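## Task

Place the black earphones inside the small chest's bottom drawer and the red earphones inside its top drawer; at the end all drawers must be closed and the chest must still stand upright.

## Robot and tools

Robot: two arms, left_arm and right_arm, each ending in a two-finger gripper. Calibrated bases in the scene frame: left_arm at about (+0.004, +0.303, -0.005) m, right_arm at about (+0.006, -0.305, -0.006) m, both nearly unrotated. Scene frame: origin at table-top height, halfway between the arms, a few cm in from the table's near edge; +x points out over the table, +z up, and left_arm sits on the +y side. Arm names do not match left/right in the images. Cameras: cam_high and cam_low are fixed on a beam behind the arms; cam_left_wrist and cam_right_wrist ride on the wrists. All are 672x504.

Gripper axes: fingers extend along the gripper's +z and close along its y. end_effector_position is the point between the pads, roughly 1 cm short of the fingertips.

execute_actions(actions, cameras): actions is a list of actions; each action is a table of up to 15 rows, one row per 1/30 s step; a short table repeats its final row until step 15. Every row is one list of 14 numbers in [-1, 1]: dx, dy, dz, rx, ry, rz, opening for left_arm, then the same seven for right_arm. The six pose numbers are offsets, not poses: they are measured from that arm's Hand target as it was when the action began, along that Hand target's own axes, and every row refers back to that same start, not to the row before. Scale: 1.0 equals 0.6 m or 180 degrees; rx, ry, rz form a single rotation vector. Sending the same offset again in a new action moves the arm further. Six zeros means no new request for that arm. opening is absolute: +1 fully open (0.094 m), -1 closed; always write the opening you want, since 0 is a real command (half open). cameras: list of names, ["all"], or []; images come by default only with an empty actions list, which also reports the scene number and task.

move(target, speed, blend, opening_speed, grip_force, blocking, cameras): target is one 14-number row laid out as above, or a list of up to 15 such rows; every row's offsets count from the Hand targets at the move's start, in those hands' axes, not from the previous row. The straight paths finish together within at most 10 s. speed: m/s, 0.002 to 2.9, default 0.25 (turns up to twice that in rad/s); one value or one per target. blend: corner rounding in m per target, 0 means stop at each. opening_speed: per second on the -1..+1 scale, at least 0.2; use it to close gently. grip_force: newtons per pad, 10 to 50, one value or one per arm, persists until changed; lower values close slowly. blocking=false returns after 0.5 s while the move continues. The result adds a move: line giving the ending (done, off_target, moving, held, fault) and limits (paced = pose clipped, held = steps withheld). done means resting within 10 mm and 2 degrees. Moves do not avoid obstacles or the other arm.

wait(seconds 0 to 3600): lets time run without new commands; a running move continues. stop(): brakes the running move. zoom_image(camera, region=[x0, y0, x1, y1]): pixel box of that camera's latest image, at most 504 by 504. finished_scene(scene): ends the current scene, numbered as given; irreversible.

Result lines: end_effector_position (m) and end_effector_quat_wxyz in the scene frame; Hand target (last commanded pose after clipping, the base for next offsets); Tool commands; grip_measured on the opening scale (reads up to ~2.5 mm wide when empty, slightly narrower than a firmly held hard part); Joint positions (last entry is finger gap in m); joint torques (offset, noisy, joints 1 to 3 wrap at ±28 N m); Joint velocities, shown as within noise when still. Joint ranges (rad): waist -2.618 to 3.054, shoulder 0 to 3.142, elbow 0 to 3.142 (straight 2.901), wrist pitch ±1.571, wrist yaw ±1.571, wrist roll ±2.094.

Behaviour to expect: orientation commands are clipped each step to 40 degrees from the measured orientation. Grippers often stop short, sag or tilt, especially far out; check the pose after every move and send the remaining gap or rotation as a fresh offset. Tiny moves may not happen or go sideways. Printed positions can be off by a few cm. Paths passing near an arm's own base can whip the elbow round; route around it. A blocked arm keeps pushing until commanded back past the gripper. Faster moves and targets far beyond contact hit harder.

Gripping: the squeeze rises about 1 N per 0.001 below first touch, then jumps to the force limit. Close slowly on fragile items; release by commanding an opening well above grip_measured.

Avoid: dropping things or releasing them while moving, anything leaving the table, slamming drawers or the chest, knocking it over, striking fixtures (bar, spacers, rear plate, low rail) or heavy objects, grippers or arms pressing on each other (the clearance check misses grippers and wrist cameras), strain on wrist camera cables, and long stretched or blocked holds that heat motors (MOTOR HOT at 75 °C, fault and fold at 90 °C, collapse at 100 °C). Loose objects may occasionally get nudged by the scene.

Each tool is called after "Emit:" as name(argument=value, ...), one argument or row to a line, values as JSON.

## Session

Emit:
execute_actions(
  actions=[],
)

Scene clock: 0.00 s.
left_arm: end_effector_position=(+0.2357, +0.1658, +0.1676) grip_measured=+1.000 end_effector_quat_wxyz=(+0.475, +0.006, +0.848, -0.234) | right_arm: end_effector_position=(+0.2401, -0.2747, +0.1661) grip_measured=+1.000 end_effector_quat_wxyz=(+0.494, +0.142, +0.857, +0.028)
Joint positions: left_arm=[-0.592 0.571 0.434 -0.327 -0.13 -0.522 0.094] | right_arm=[0.528 0.526 0.521 -0.626 0.558 0.577 0.094]
Joint velocities: within noise
Joint torques (N m): no reading
Heat: left arm: 28 °C; right arm: 27 °C.
Hand target: left_arm +0.2362, +0.1657, +0.1715; +0.478, +0.005, +0.846, -0.235 | right_arm +0.2407, -0.2742, +0.1703; +0.497, +0.143, +0.855, +0.032
Tool commands: left_gripper/opening=+1.0 right_gripper/opening=+1.0

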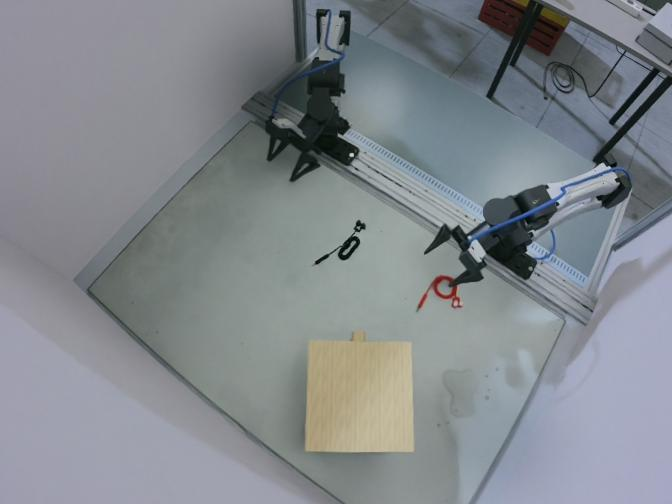

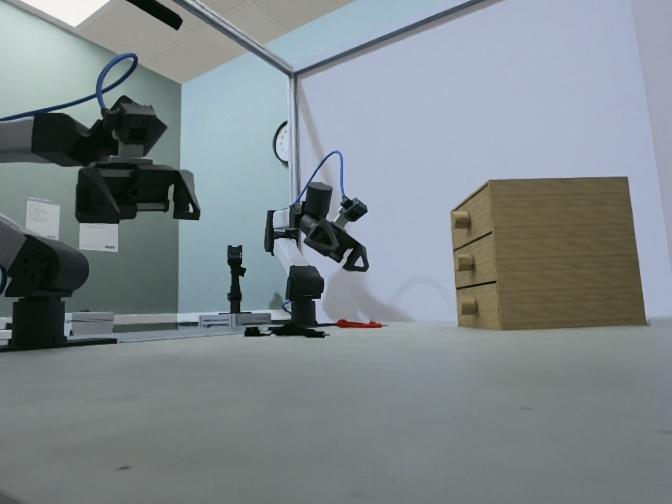

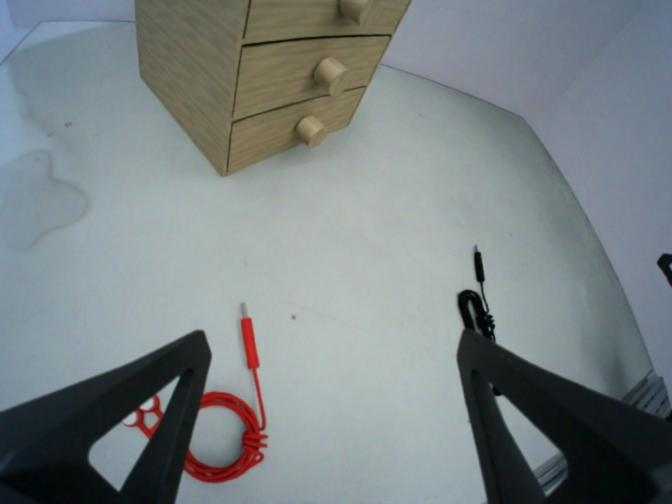

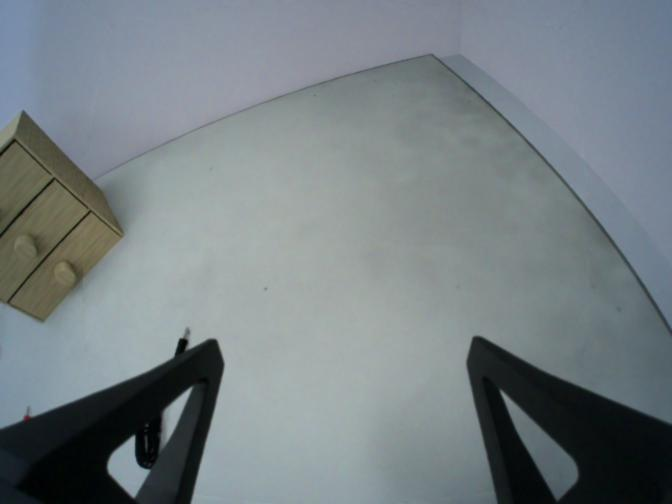

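Emit:
move(
  target=[0.03,0.0325,-0.0843,-0.065,0.3208,0.1425,1,-0.0203,0.5193,0.0717,-0.2081,-0.0859,-0.1418,1],
  cameras=["all"],
)

Scene clock: 20.70 s.
left_arm: end_effector_position=(+0.1900, +0.1981, +0.1678) grip_measured=+1.000 end_effector_quat_wxyz=(+0.055, +0.241, +0.969, -0.023) | right_arm: end_effector_position=(+0.3442, +0.0090, +0.2053) grip_measured=+1.000 end_effector_quat_wxyz=(+0.607, -0.209, +0.749, +0.162)
Joint positions: left_arm=[-0.466 1.263 1.236 -1.431 0.023 -0.002 0.094] | right_arm=[0.869 1.501 0.793 0.484 0.348 0.048 0.094]
Joint torques (N m): left_arm=[-0.58 -2.29 8.57 0.32 -0.19 0.1] | right_arm=[-0.62 -4.71 11.08 2.16 -0.21 -0.11]
Heat: left arm: 32 °C; right arm: 29 °C.
Hand target: left_arm +0.1902, +0.1996, +0.1711; +0.051, +0.250, +0.967, -0.013 | right_arm +0.3498, +0.0169, +0.2200; +0.619, -0.208, +0.737, +0.174
Off the commanded pose: left_arm 0.004 m, 2 deg | right_arm 0.018 m, 2 deg.
move: off_target (right_arm)

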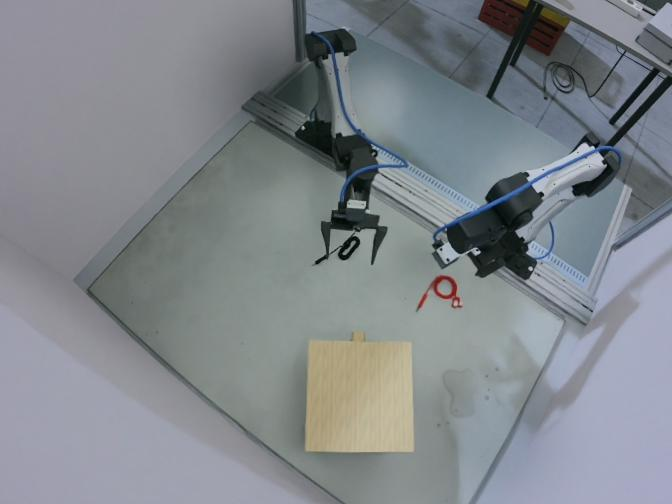

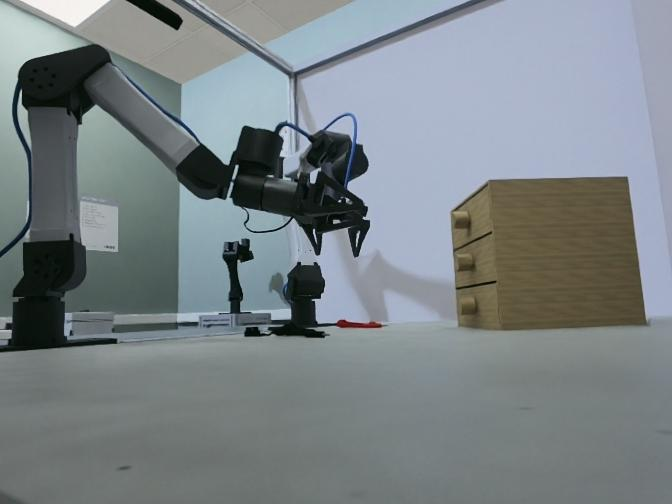

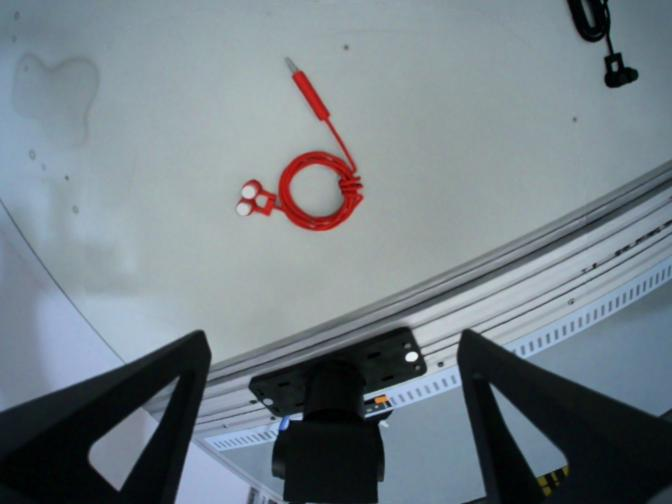

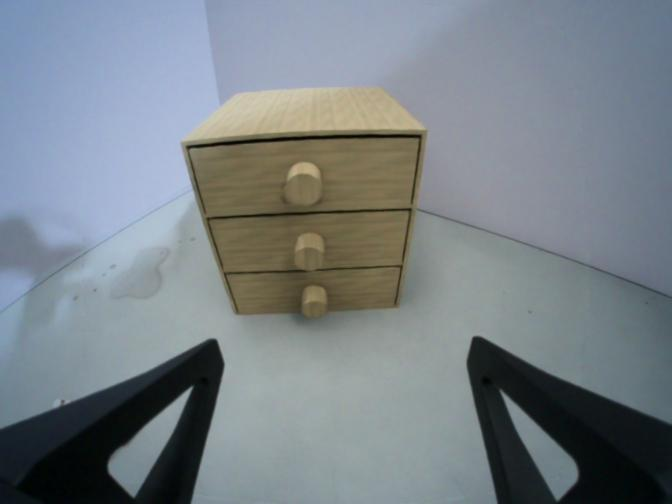

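Emit:
move(
  target=[-0.0427,-0.0167,0.2325,0,0,0,-0.04,-0.028,0.045,0.1305,0,0,0,1],
  cameras=["cam_left_wrist","cam_right_wrist"],
  speed=0.2,
)

Scene clock: 28.93 s.
left_arm: end_effector_position=(+0.2222, +0.1688, +0.0415) grip_measured=-0.037 end_effector_quat_wxyz=(+0.058, +0.254, +0.965, -0.023) | right_arm: end_effector_position=(+0.4002, +0.0746, +0.2175) grip_measured=+1.000 end_effector_quat_wxyz=(+0.617, -0.203, +0.741, +0.168)
Joint positions: left_arm=[-0.515 1.453 0.874 -0.872 0.018 -0.024 0.045] | right_arm=[0.866 1.805 1.145 0.468 0.346 0.048 0.094]
Joint torques (N m): left_arm=[-0.58 -3.64 5.5 0.63 -0.21 -0.17] | right_arm=[-0.69 -7.05 11.18 1.9 -0.17 -0.1]
Heat: left arm: 33 °C; right arm: 31 °C.
Hand target: left_arm +0.2203, +0.1713, +0.0350; +0.050, +0.250, +0.967, -0.013 | right_arm +0.4039, +0.0818, +0.2229; +0.619, -0.208, +0.737, +0.174
Off the commanded pose: left_arm 0.007 m, 1 deg | right_arm 0.010 m, 1 deg.
move: done

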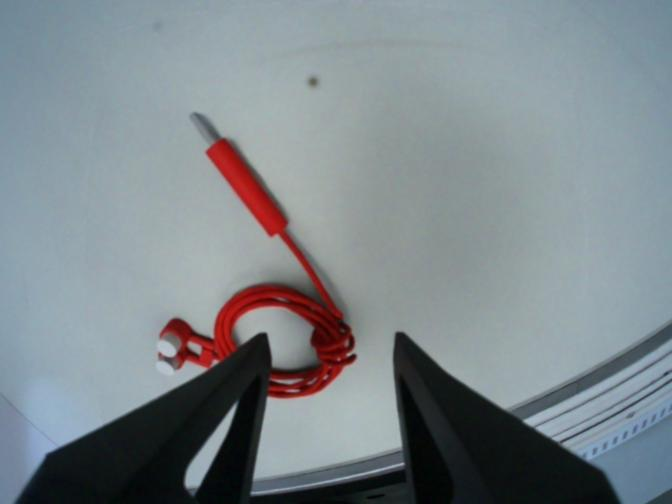

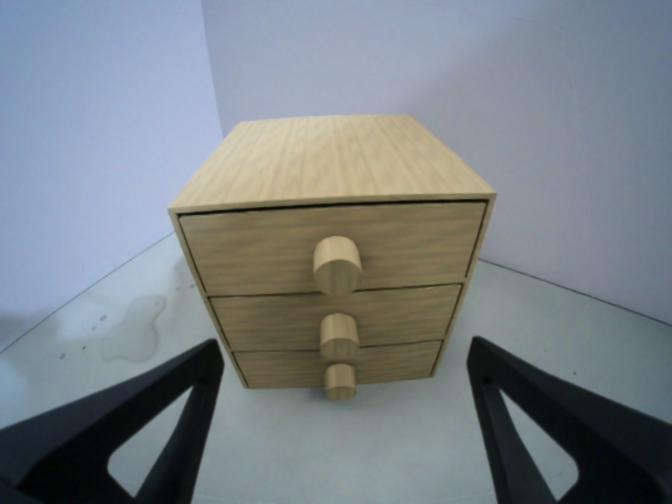

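Emit:
move(
  target=[
    [0.0048,0,0.0455,0,0,0,-0.04,0.005,0.0077,0.1058,0,0,0,1],
    [0.0048,0,0.0455,0,0,0,-1,0.005,0.0077,0.1058,0,0,0,-1],
    [-0.0287,0,-0.2735,0,0,0,-1,0.005,0.0077,0.1058,0,0,0,-1],
  ],
  cameras=["cam_left_wrist","cam_right_wrist"],
  speed=[0.12,0.12,0.2],
)

Scene clock: 39.90 s.
left_arm: end_effector_position=(+0.2197, +0.1693, +0.1978) grip_measured=-0.884 end_effector_quat_wxyz=(+0.056, +0.253, +0.966, -0.022) | right_arm: end_effector_position=(+0.4501, +0.1116, +0.2049) grip_measured=-0.991 end_effector_quat_wxyz=(+0.617, -0.203, +0.741, +0.169)
Joint positions: left_arm=[-0.515 1.437 1.491 -1.509 0.018 -0.025 0.005] | right_arm=[0.831 2.035 1.41 0.435 0.311 0.041 0]
Joint torques (N m): left_arm=[-0.12 -3.54 8.44 0.39 -0.21 -0.11] | right_arm=[-0.69 -8.75 11.48 1.95 -0.22 -0.11]
Heat: left arm: 33 °C; right arm: 33 °C.
Hand target: left_arm +0.2203, +0.1714, +0.2000; +0.051, +0.250, +0.967, -0.013 | right_arm +0.4544, +0.1181, +0.2091; +0.619, -0.208, +0.737, +0.174
Off the commanded pose: left_arm 0.003 m, 1 deg | right_arm 0.009 m, 1 deg.
move: done

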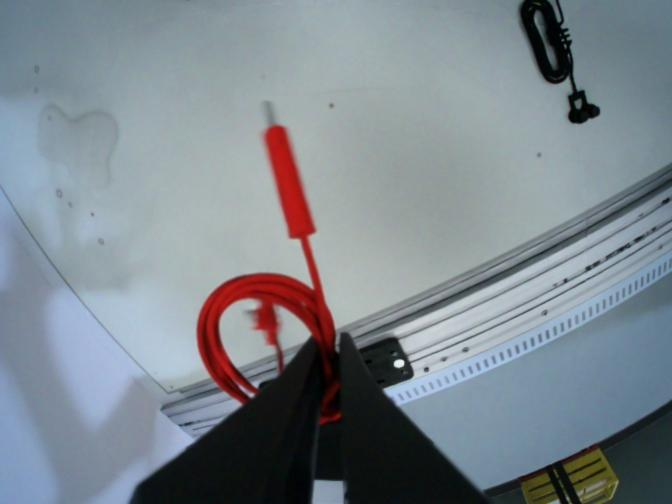

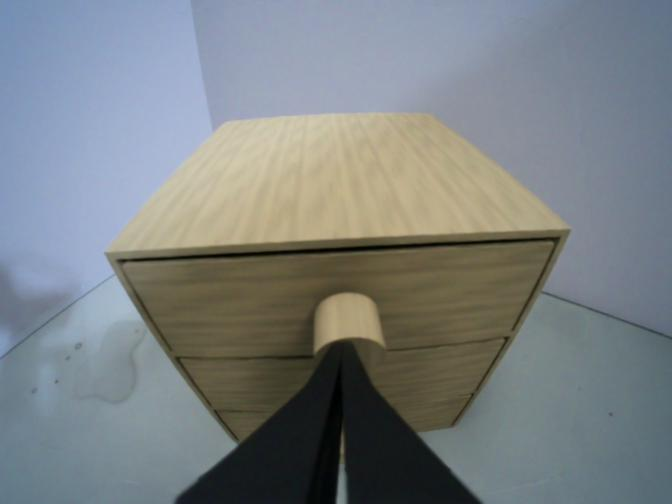

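Emit:
move(
  target=[
    [0,0,0,0,0,0,-1,0,0,0,0,0,0,0.3],
    [0,0,0,0,0,0,-1,0.0088,-0.0025,0.027,0,0,0,0.3],
    [0,0,0,0,0,0,-1,0.0088,-0.0025,0.027,0,0,0,-1],
  ],
  cameras=["cam_right_wrist"],
  speed=0.1,
)

Scene clock: 46.87 s.
left_arm: end_effector_position=(+0.2195, +0.1694, +0.1978) grip_measured=-0.884 end_effector_quat_wxyz=(+0.056, +0.253, +0.966, -0.022) | right_arm: end_effector_position=(+0.4641, +0.1179, +0.1967) grip_measured=-0.425 end_effector_quat_wxyz=(+0.616, -0.204, +0.742, +0.168)
Joint positions: left_arm=[-0.515 1.437 1.491 -1.51 0.018 -0.025 0.005] | right_arm=[0.817 2.096 1.47 0.433 0.297 0.037 0.027]
Joint torques (N m): left_arm=[-0.12 -3.52 8.44 0.33 -0.21 -0.12] | right_arm=[-0.47 -9.14 11.28 1.98 -0.2 -0.02]
Heat: left arm: 33 °C; right arm: 35 °C.
Hand target: left_arm +0.2203, +0.1714, +0.2000; +0.050, +0.250, +0.967, -0.013 | right_arm +0.4682, +0.1245, +0.2009; +0.619, -0.208, +0.737, +0.174
Off the commanded pose: left_arm 0.003 m, 1 deg | right_arm 0.009 m, 1 deg.
move: done

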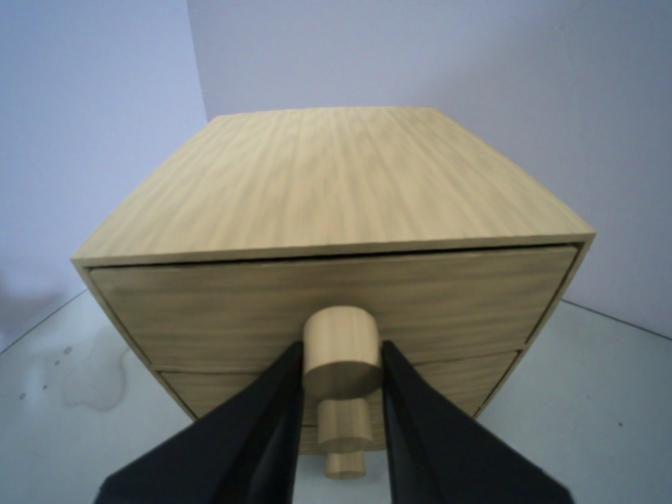

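Emit:
move(
  target=[
    [-0.0885,0.009,-0.158,0,-0.1333,0,-1,0.0333,0,-0.189,0,0,0,-1],
    [-0.0885,0.009,-0.158,0,-0.1333,0,-1,0.0333,0,-0.189,0,0,0,0.3],
    [-0.0885,0.009,-0.158,0,-0.1333,0,-1,0.0623,0,-0.353,0,0,0,0.3],
    [-0.3705,0.0328,-0.179,-0.0017,-0.161,-0.0166,-1,0.0623,0,-0.353,0,0,0,0.3],
  ],
  cameras=["all"],
  speed=[0.13,0.13,0.2,0.2],
)

Scene clock: 61.37 s.
left_arm: end_effector_position=(+0.4153, +0.0799, +0.3416) grip_measured=-0.884 end_effector_quat_wxyz=(+0.327, +0.219, +0.915, -0.090) | right_arm: end_effector_position=(+0.2885, +0.0163, +0.2017) grip_measured=+0.298 end_effector_quat_wxyz=(+0.620, -0.212, +0.735, +0.175)
Joint positions: left_arm=[-0.465 2.09 2.724 -1.519 0.015 -0.024 0.005] | right_arm=[1.033 1.412 0.656 0.562 0.489 0.07 0.061]
Joint torques (N m): left_arm=[0.62 -7.72 7.09 0.94 -0.19 -0.11] | right_arm=[0.34 -6.35 6.54 1.87 0.15 0.04]
Heat: left arm: 35 °C; right arm: 35 °C.
Hand target: left_arm +0.4134, +0.0867, +0.3300; +0.291, +0.214, +0.929, -0.074 | right_arm +0.2847, +0.0122, +0.2009; +0.619, -0.208, +0.737, +0.174
Off the commanded pose: left_arm 0.014 m, 5 deg | right_arm 0.006 m, 1 deg.
joint sent to its limit (left arm) — joint 4 (wrist pitch), lower limit. The joint targets still meet the commanded pose.
move: off_target (left_arm); target 2's new opening was sent with right_arm's hand 0.013 m and 2 deg from that target

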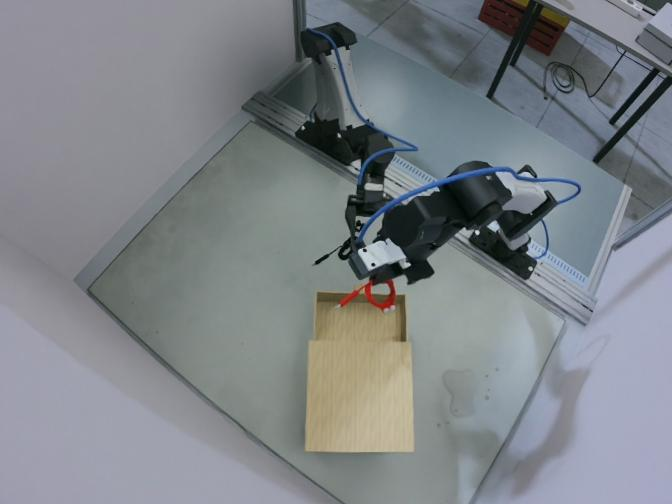

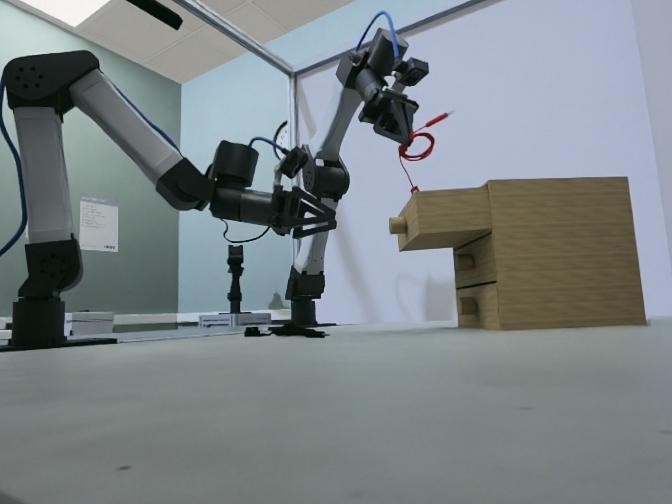

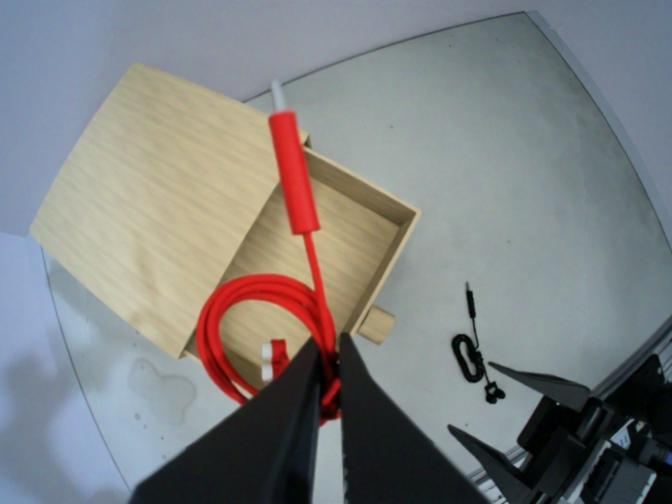

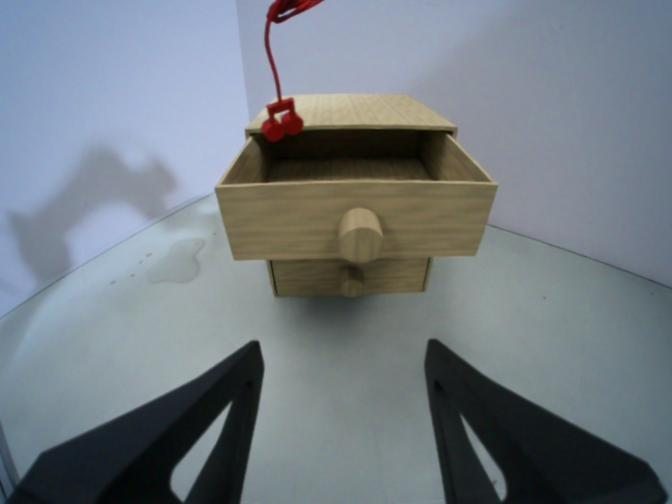

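Emit:
move(
  target=[
    [0.033,-0.018,0.119,0,0.04,0,-1,0,0,0,0,0,0,0.3],
    [0.0827,-0.018,0.1903,0,0.0556,0,-1,0,0,0,0,0,0,0.3],
  ],
  cameras=["cam_low","cam_left_wrist","cam_right_wrist"],
  speed=0.12,
  blend=[0.02,0],
)

Scene clock: 68.37 s.
left_arm: end_effector_position=(+0.4376, +0.0679, +0.1984) grip_measured=-0.884 end_effector_quat_wxyz=(+0.203, +0.221, +0.953, -0.046) | right_arm: end_effector_position=(+0.2885, +0.0163, +0.2017) grip_measured=+0.298 end_effector_quat_wxyz=(+0.620, -0.212, +0.735, +0.175)
Joint positions: left_arm=[-0.477 2.127 2.254 -1.285 -0.014 -0.042 0.005] | right_arm=[1.033 1.412 0.656 0.562 0.489 0.07 0.061]
Joint torques (N m): left_arm=[-0.85 -14.24 5.5 1.02 0.07 -0.17] | right_arm=[0.29 -6.28 6.39 1.85 0.09 0.03]
Heat: left arm: 34 °C; right arm: 34 °C.
Hand target: left_arm +0.4302, +0.0648, +0.2081; +0.209, +0.219, +0.951, -0.055 | right_arm +0.2847, +0.0122, +0.2009; +0.619, -0.208, +0.737, +0.174
Off the commanded pose: left_arm 0.013 m, 1 deg | right_arm 0.006 m, 1 deg.
move: off_target (left_arm)

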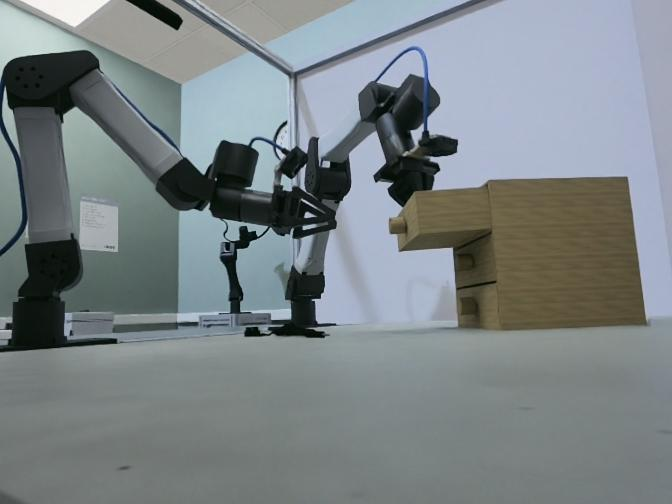

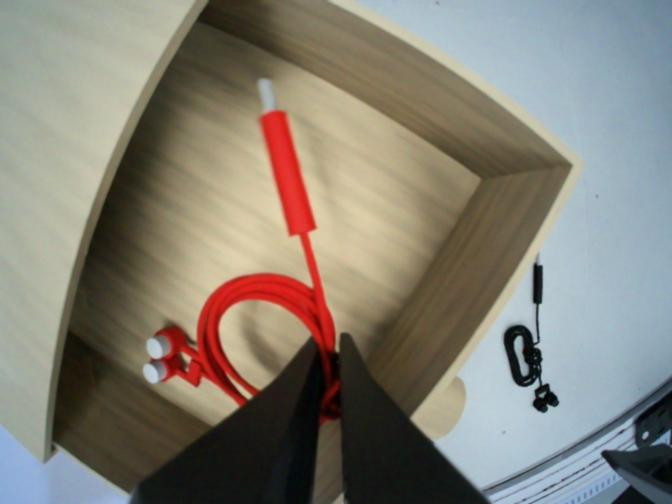

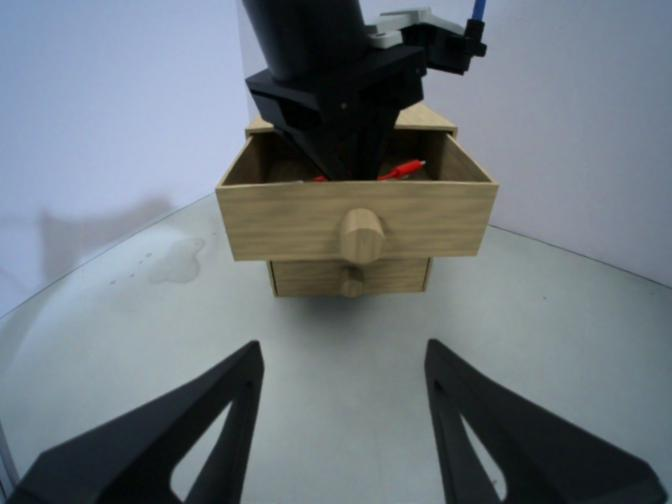

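Emit:
move(
  target=[
    [-0.004,0.02,-0.008,0,0,0,-1,0,0,0,0,0,0,0.3],
    [-0.004,0.02,-0.008,0,0,0,-0.5,0,0,0,0,0,0,0.3],
    [-0.042,0.02,-0.09,0,0,0,-0.5,0,0,0,0,0,0,0.3],
    [-0.06,0.02,-0.248,0,-0.0556,0,-0.5,0,0,0,0,0,0,0.3],
  ],
  cameras=["cam_left_wrist","cam_right_wrist"],
  speed=[0.08,0.1,0.1,0.2],
  blend=[0,0,0.02,0],
)

Scene clock: 78.27 s.
left_arm: end_effector_position=(+0.4216, +0.0828, +0.3535) grip_measured=-0.503 end_effector_quat_wxyz=(+0.350, +0.205, +0.910, -0.087) | right_arm: end_effector_position=(+0.2885, +0.0162, +0.2016) grip_measured=+0.298 end_effector_quat_wxyz=(+0.619, -0.212, +0.735, +0.175)
Joint positions: left_arm=[-0.461 2.111 2.792 -1.52 -0.007 -0.04 0.023] | right_arm=[1.033 1.412 0.656 0.562 0.489 0.07 0.061]
Joint torques (N m): left_arm=[0.7 -11.3 6.41 1 0.09 0.08] | right_arm=[0.2 -6.35 6.42 1.9 0.19 0.09]
Heat: left arm: 35 °C; right arm: 33 °C.
Hand target: left_arm +0.4092, +0.0905, +0.3581; +0.291, +0.214, +0.930, -0.074 | right_arm +0.2847, +0.0122, +0.2009; +0.619, -0.208, +0.737, +0.174
Off the commanded pose: left_arm 0.015 m, 7 deg | right_arm 0.006 m, 1 deg.
joint sent to its limit (left arm) — joint 4 (wrist pitch), lower limit. The joint targets are off in orientation, not in position.
move: off_target (left_arm); target 2's new opening was sent with left_arm's hand 0.016 m and 1 deg from that target

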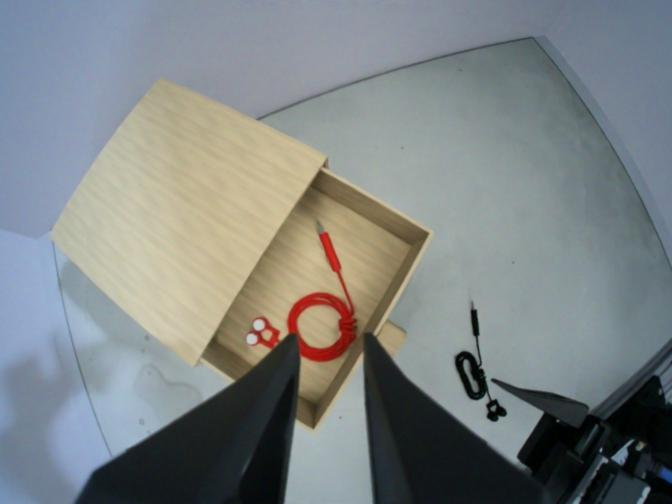

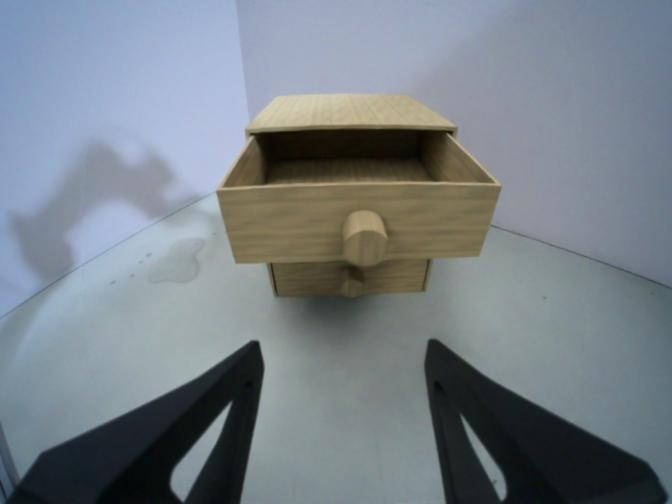

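Emit:
move(
  target=[
    [0.238,0.115,-0.11,0,0,0,-0.5,-0.02,-0.007,0.1133,0,0,0,0.3],
    [0.238,0.115,-0.11,0,0,0,-0.5,-0.0676,-0.007,0.3827,0,0,0,0.3],
  ],
  cameras=["cam_high","cam_left_wrist","cam_right_wrist"],
  speed=[0.2,0.1],
)

Scene clock: 86.17 s.
left_arm: end_effector_position=(+0.3040, +0.2207, +0.3272) grip_measured=-0.503 end_effector_quat_wxyz=(+0.286, +0.208, +0.933, -0.069) | right_arm: end_effector_position=(+0.4779, +0.1220, +0.2006) grip_measured=+0.298 end_effector_quat_wxyz=(+0.615, -0.204, +0.743, +0.167)
Joint positions: left_arm=[-0.151 1.442 1.899 -1.457 0.161 0.217 0.023] | right_arm=[0.801 2.134 1.551 0.389 0.281 0.034 0.061]
Joint torques (N m): left_arm=[0.69 -6.01 5.04 1.3 0.29 0.1] | right_arm=[-0.88 -8.23 12.31 2.04 -0.25 -0.08]
Heat: left arm: 35 °C; right arm: 34 °C.
Hand target: left_arm +0.3005, +0.2204, +0.3294; +0.291, +0.214, +0.930, -0.074 | right_arm +0.4857, +0.1304, +0.2009; +0.619, -0.208, +0.737, +0.174
Off the commanded pose: left_arm 0.004 m, 1 deg | right_arm 0.011 m, 1 deg.
move: off_target (right_arm)

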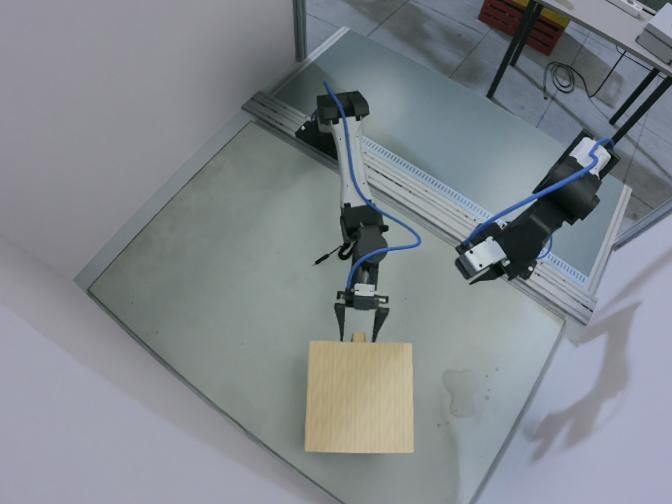

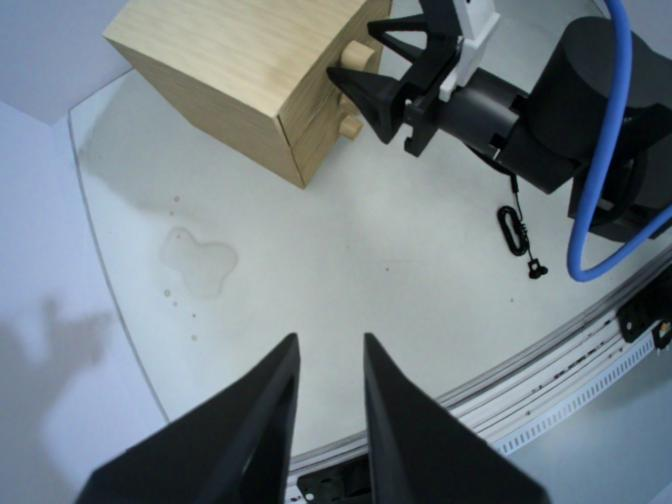

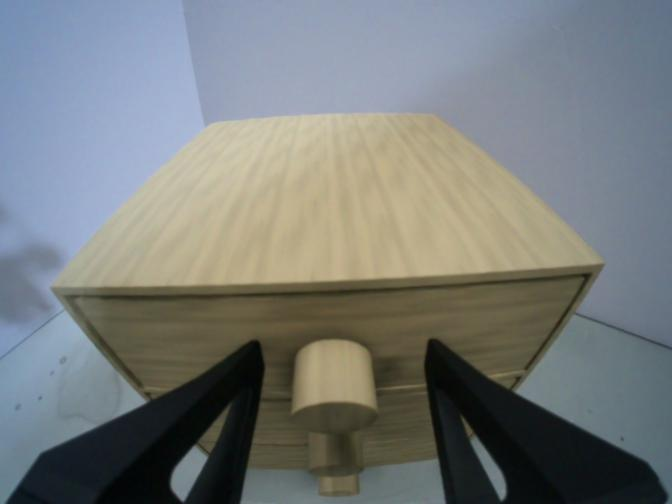

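Emit:
move(
  target=[
    [0.17,0.047,-0.12,0,0,0,-0.5,-0.003,0,0.0164,0,0,0,0.3],
    [0.17,0.047,-0.12,0,0,0,-0.5,0.0232,0,-0.1313,0,0,0,0.3],
    [0.17,0.047,-0.12,0,0,0,-0.5,0.2448,0,-0.0922,0,0.028,0,0.3],
  ],
  cameras=["cam_low","cam_left_wrist","cam_right_wrist"],
  speed=[0.2,0.2,0.2],
)

Scene clock: 100.73 s.
left_arm: end_effector_position=(+0.2120, +0.3062, +0.3379) grip_measured=-0.503 end_effector_quat_wxyz=(+0.363, +0.191, +0.912, -0.017) | right_arm: end_effector_position=(+0.4182, +0.0886, +0.0739) grip_measured=+0.298 end_effector_quat_wxyz=(+0.588, -0.218, +0.762, +0.164)
Joint positions: left_arm=[0.359 1.054 1.647 -1.52 0.387 0.619 0.023] | right_arm=[0.838 2.171 1.085 0.817 0.298 0.057 0.061]
Joint torques (N m): left_arm=[0.66 -1.13 4.53 0.85 0.48 0.11] | right_arm=[-0.28 -8.34 6.22 2.17 -0.02 0.06]
Heat: left arm: 33 °C; right arm: 35 °C.
Hand target: left_arm +0.2010, +0.3008, +0.3296; +0.291, +0.214, +0.930, -0.074 | right_arm +0.4176, +0.0886, +0.0659; +0.586, -0.215, +0.764, +0.165
Off the commanded pose: left_arm 0.015 m, 11 deg | right_arm 0.008 m, 0 deg.
joint sent to its limit (left arm) — joint 4 (wrist pitch), lower limit. The joint targets are off in orientation, not in position.
move: off_target (left_arm)

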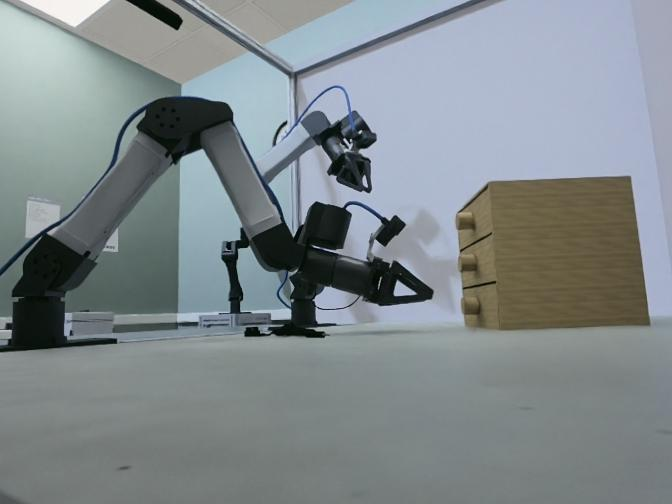

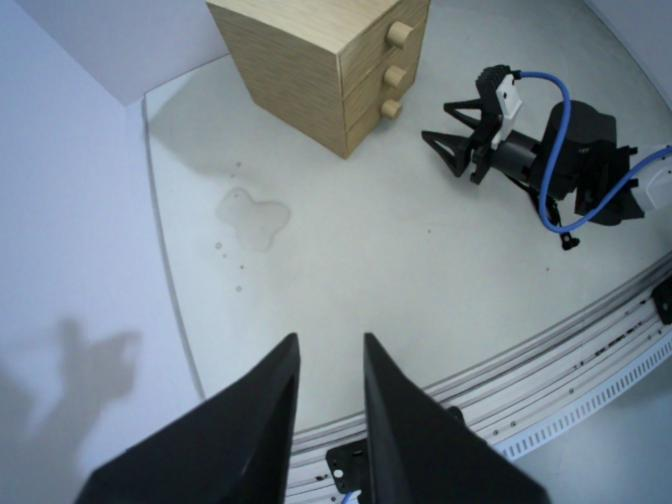

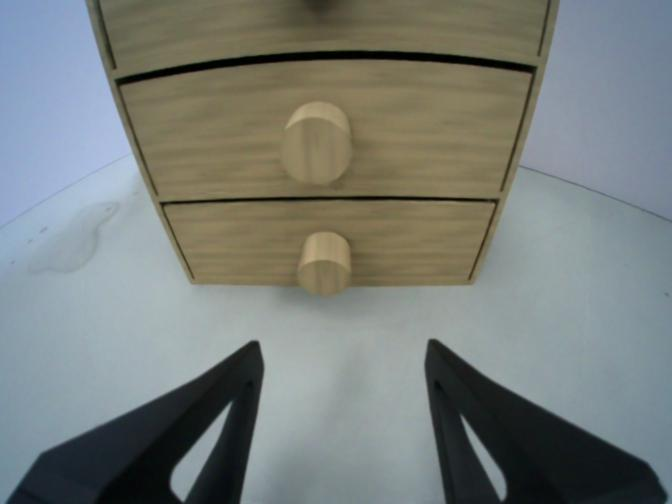

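Emit:
move(
  target=[
    [0,0,0,0,0,0,-0.5,-0.002,0.0133,0.0978,0,0,0,0.3],
    [0,0,0,0,0,0,-0.5,-0.002,0.0133,0.0978,0,0,0,-1],
  ],
  cameras=["cam_right_wrist"],
  speed=0.1,
)

Scene clock: 105.47 s.
left_arm: end_effector_position=(+0.2120, +0.3062, +0.3379) grip_measured=-0.503 end_effector_quat_wxyz=(+0.363, +0.191, +0.912, -0.017) | right_arm: end_effector_position=(+0.4580, +0.1192, +0.0530) grip_measured=-0.990 end_effector_quat_wxyz=(+0.587, -0.213, +0.765, +0.158)
Joint positions: left_arm=[0.359 1.054 1.647 -1.52 0.387 0.619 0.023] | right_arm=[0.822 2.358 1.341 0.741 0.297 0.057 0]
Joint torques (N m): left_arm=[0.68 -1.13 4.55 0.85 0.48 0.11] | right_arm=[-0.7 -9.54 9.5 1.93 -0.21 -0.04]
Heat: left arm: 32 °C; right arm: 35 °C.
Hand target: left_arm +0.2010, +0.3008, +0.3296; +0.291, +0.214, +0.930, -0.074 | right_arm +0.4619, +0.1252, +0.0519; +0.586, -0.215, +0.764, +0.165
Off the commanded pose: left_arm 0.015 m, 11 deg | right_arm 0.007 m, 1 deg.
joint sent to its limit (left arm) — joint 4 (wrist pitch), lower limit. The joint targets are off in orientation, not in position.
move: done

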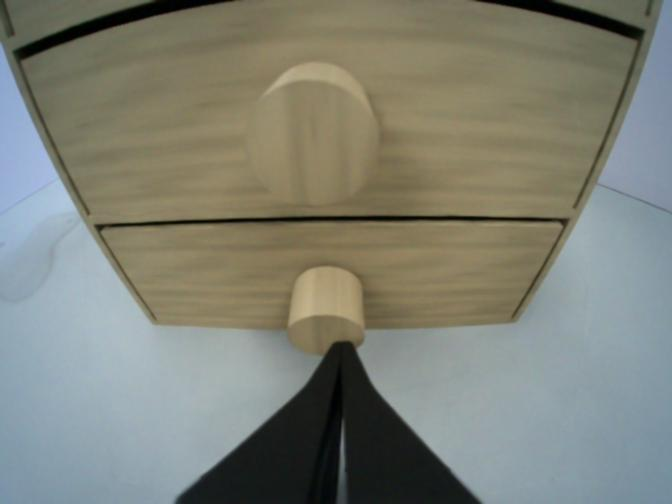

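Emit:
move(
  target=[
    [0,0,0,0,0,0,-0.5,0,0,0,0,0,0,0.3],
    [0,0,0,0,0,0,-0.5,-0.0145,0.0085,0.022,0,0,0,0.3],
    [0,0,0,0,0,0,-0.5,-0.0145,0.0085,0.022,0,0,0,-1],
  ],
  cameras=["cam_right_wrist"],
  speed=0.1,
)

Scene clock: 109.97 s.
left_arm: end_effector_position=(+0.2120, +0.3062, +0.3379) grip_measured=-0.503 end_effector_quat_wxyz=(+0.363, +0.191, +0.912, -0.017) | right_arm: end_effector_position=(+0.4682, +0.1311, +0.0567) grip_measured=-0.430 end_effector_quat_wxyz=(+0.585, -0.214, +0.766, +0.158)
Joint positions: left_arm=[0.359 1.054 1.647 -1.52 0.387 0.619 0.023] | right_arm=[0.822 2.39 1.43 0.682 0.295 0.057 0.027]
Joint torques (N m): left_arm=[0.66 -1.13 4.55 0.85 0.48 0.11] | right_arm=[-0.29 -9.88 9.92 1.93 -0.14 0.03]
Heat: left arm: 32 °C; right arm: 35 °C.
Hand target: left_arm +0.2010, +0.3008, +0.3296; +0.291, +0.214, +0.930, -0.074 | right_arm +0.4720, +0.1373, +0.0566; +0.586, -0.215, +0.764, +0.165
Off the commanded pose: left_arm 0.015 m, 11 deg | right_arm 0.007 m, 1 deg.
joint sent to its limit (left arm) — joint 4 (wrist pitch), lower limit. The joint targets are off in orientation, not in position.
move: done

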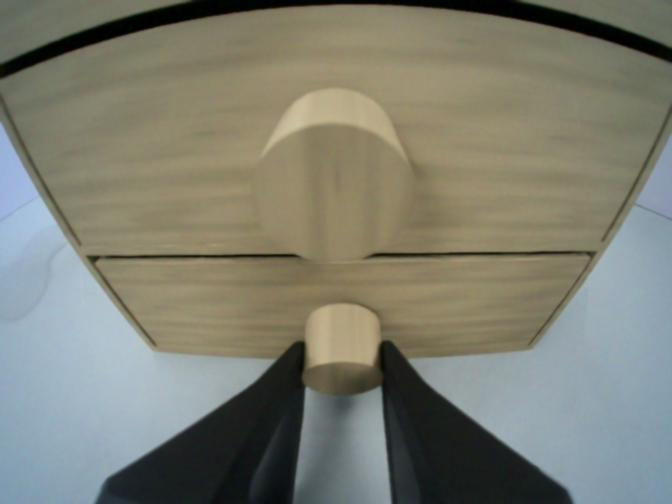

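Emit:
move(
  target=[
    [0,0,0,0,0,0,-0.5,0.0427,0,-0.1785,0,0,0,-1],
    [0,0,0,0,0,0,-0.5,0.0427,0,-0.1785,0,0,0,0.3],
    [0,0,0,0,0,0,-0.5,0.0598,0,-0.2428,0,0,0,0.3],
    [0,0,0,0,0,0,-0.5,-0.1247,0,-0.3267,0,0,0,0.3],
    [0,0,0,0,0,0,-0.5,-0.0343,-0.1347,-0.6017,-0.0405,0.3822,-0.0475,0.3],
  ],
  cameras=["cam_high","cam_left_wrist","cam_right_wrist"],
  speed=[0.13,0.13,0.2,0.25,0.25],
  blend=[0,0,0.01,0.03,0],
)

Scene clock: 120.47 s.
left_arm: end_effector_position=(+0.2120, +0.3062, +0.3379) grip_measured=-0.503 end_effector_quat_wxyz=(+0.363, +0.191, +0.912, -0.017) | right_arm: end_effector_position=(+0.2190, -0.1150, +0.1652) grip_measured=+0.298 end_effector_quat_wxyz=(+0.048, -0.357, +0.933, +0.009)
Joint positions: left_arm=[0.359 1.054 1.647 -1.52 0.387 0.619 0.023] | right_arm=[0.745 1.548 1.467 -1.397 0.036 0.028 0.061]
Joint torques (N m): left_arm=[0.68 -1.13 4.53 0.85 0.48 0.11] | right_arm=[-0.55 -4.7 10.07 0.4 -0.14 -0.1]
Heat: left arm: 32 °C; right arm: 35 °C.
Hand target: left_arm +0.2010, +0.3008, +0.3296; +0.291, +0.214, +0.930, -0.074 | right_arm +0.2214, -0.1107, +0.1706; +0.048, -0.358, +0.932, +0.018
Off the commanded pose: left_arm 0.015 m, 11 deg | right_arm 0.007 m, 1 deg.
joint sent to its limit (left arm) — joint 4 (wrist pitch), lower limit. The joint targets are off in orientation, not in position.
move: done

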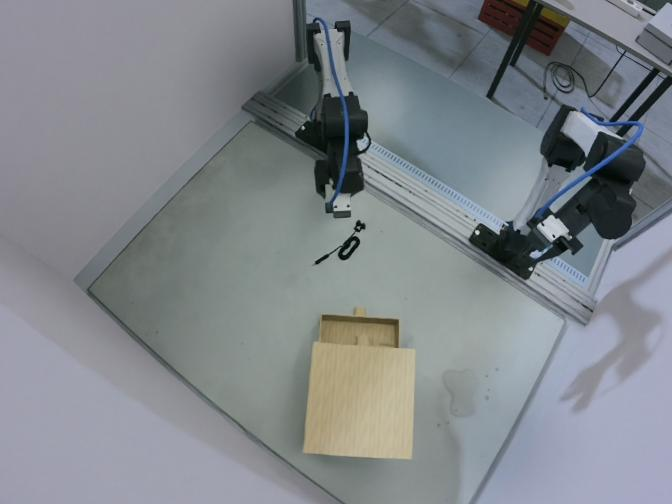

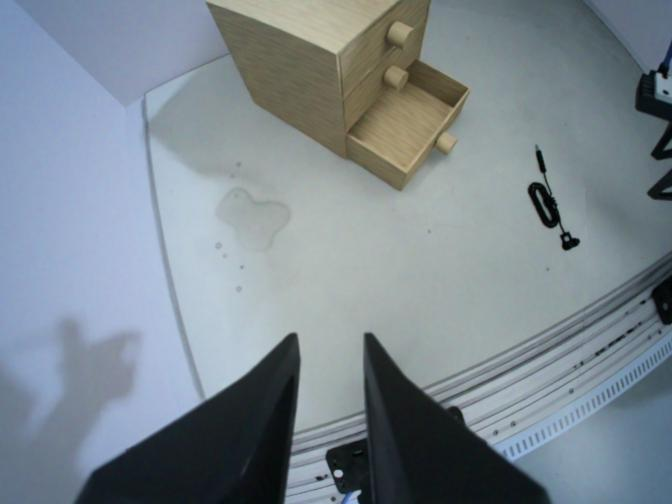

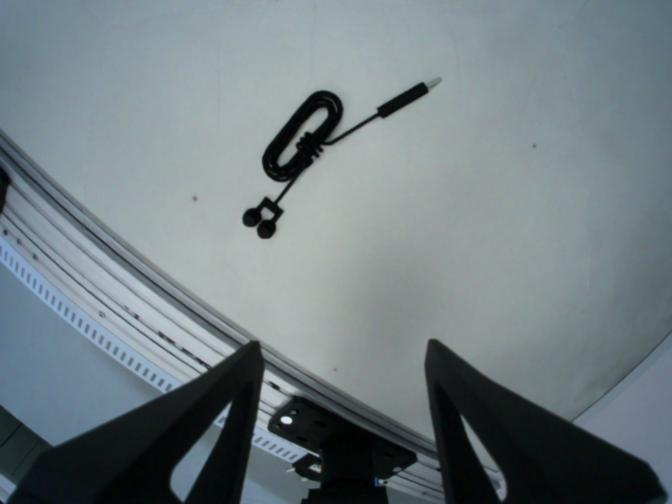

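Emit:
move(
  target=[0,0,0,0,0,0,-0.5,-0.111,0.0623,0.1802,0.0163,0,0.1547,0.3],
  cameras=["cam_right_wrist"],
  speed=0.2,
)

Scene clock: 129.47 s.
left_arm: end_effector_position=(+0.2120, +0.3062, +0.3379) grip_measured=-0.503 end_effector_quat_wxyz=(+0.363, +0.191, +0.912, -0.017) | right_arm: end_effector_position=(+0.2491, -0.0373, +0.0711) grip_measured=+0.298 end_effector_quat_wxyz=(+0.041, -0.123, +0.992, +0.007)
Joint positions: left_arm=[0.359 1.054 1.647 -1.52 0.387 0.619 0.023] | right_arm=[0.851 1.868 1.456 -1.093 0.061 0.618 0.061]
Joint torques (N m): left_arm=[0.66 -1.14 4.55 0.85 0.48 0.11] | right_arm=[0.51 -6.74 8.42 0.54 0.2 0.1]
Heat: left arm: 32 °C; right arm: 35 °C.
Hand target: left_arm +0.2010, +0.3008, +0.3296; +0.291, +0.214, +0.930, -0.074 | right_arm +0.2539, -0.0312, +0.0698; +0.052, -0.122, +0.991, +0.006
Off the commanded pose: left_arm 0.015 m, 11 deg | right_arm 0.008 m, 1 deg.
joint sent to its limit (left arm) — joint 4 (wrist pitch), lower limit. The joint targets are off in orientation, not in position.
move: done

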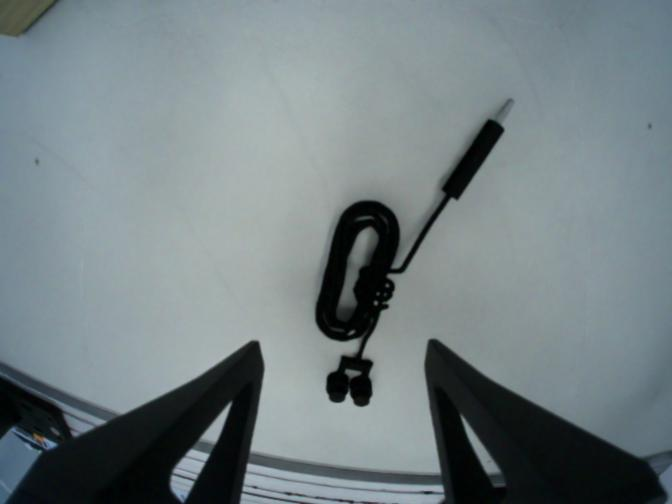

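Emit:
move(
  target=[0,0,0,0,0,0,-0.5,-0.0163,-0.0133,0.0998,0.0046,0,0.0442,0.3],
  cameras=["cam_right_wrist"],
  speed=0.12,
)

Scene clock: 134.97 s.
left_arm: end_effector_position=(+0.2120, +0.3062, +0.3379) grip_measured=-0.503 end_effector_quat_wxyz=(+0.363, +0.191, +0.912, -0.017) | right_arm: end_effector_position=(+0.2691, -0.0314, +0.0200) grip_measured=+0.298 end_effector_quat_wxyz=(+0.050, -0.059, +0.997, +0.012)
Joint positions: left_arm=[0.359 1.054 1.647 -1.52 0.387 0.619 0.023] | right_arm=[0.822 1.965 1.378 -0.899 0.069 0.717 0.061]
Joint torques (N m): left_arm=[0.66 -1.13 4.55 0.85 0.48 0.11] | right_arm=[-0.51 -7.25 5.65 0.58 0.17 0.08]
Heat: left arm: 31 °C; right arm: 35 °C.
Hand target: left_arm +0.2010, +0.3008, +0.3296; +0.291, +0.214, +0.930, -0.074 | right_arm +0.2713, -0.0351, +0.0114; +0.052, -0.053, +0.997, +0.002
Off the commanded pose: left_arm 0.015 m, 11 deg | right_arm 0.010 m, 1 deg.
joint sent to its limit (left arm) — joint 4 (wrist pitch), lower limit. The joint targets are off in orientation, not in position.
move: done

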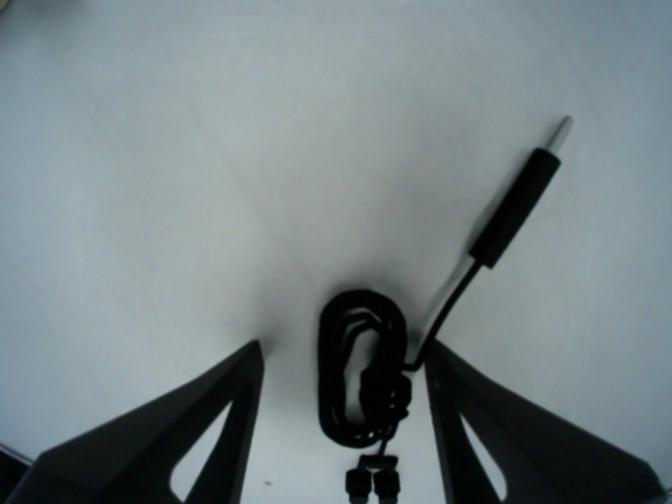

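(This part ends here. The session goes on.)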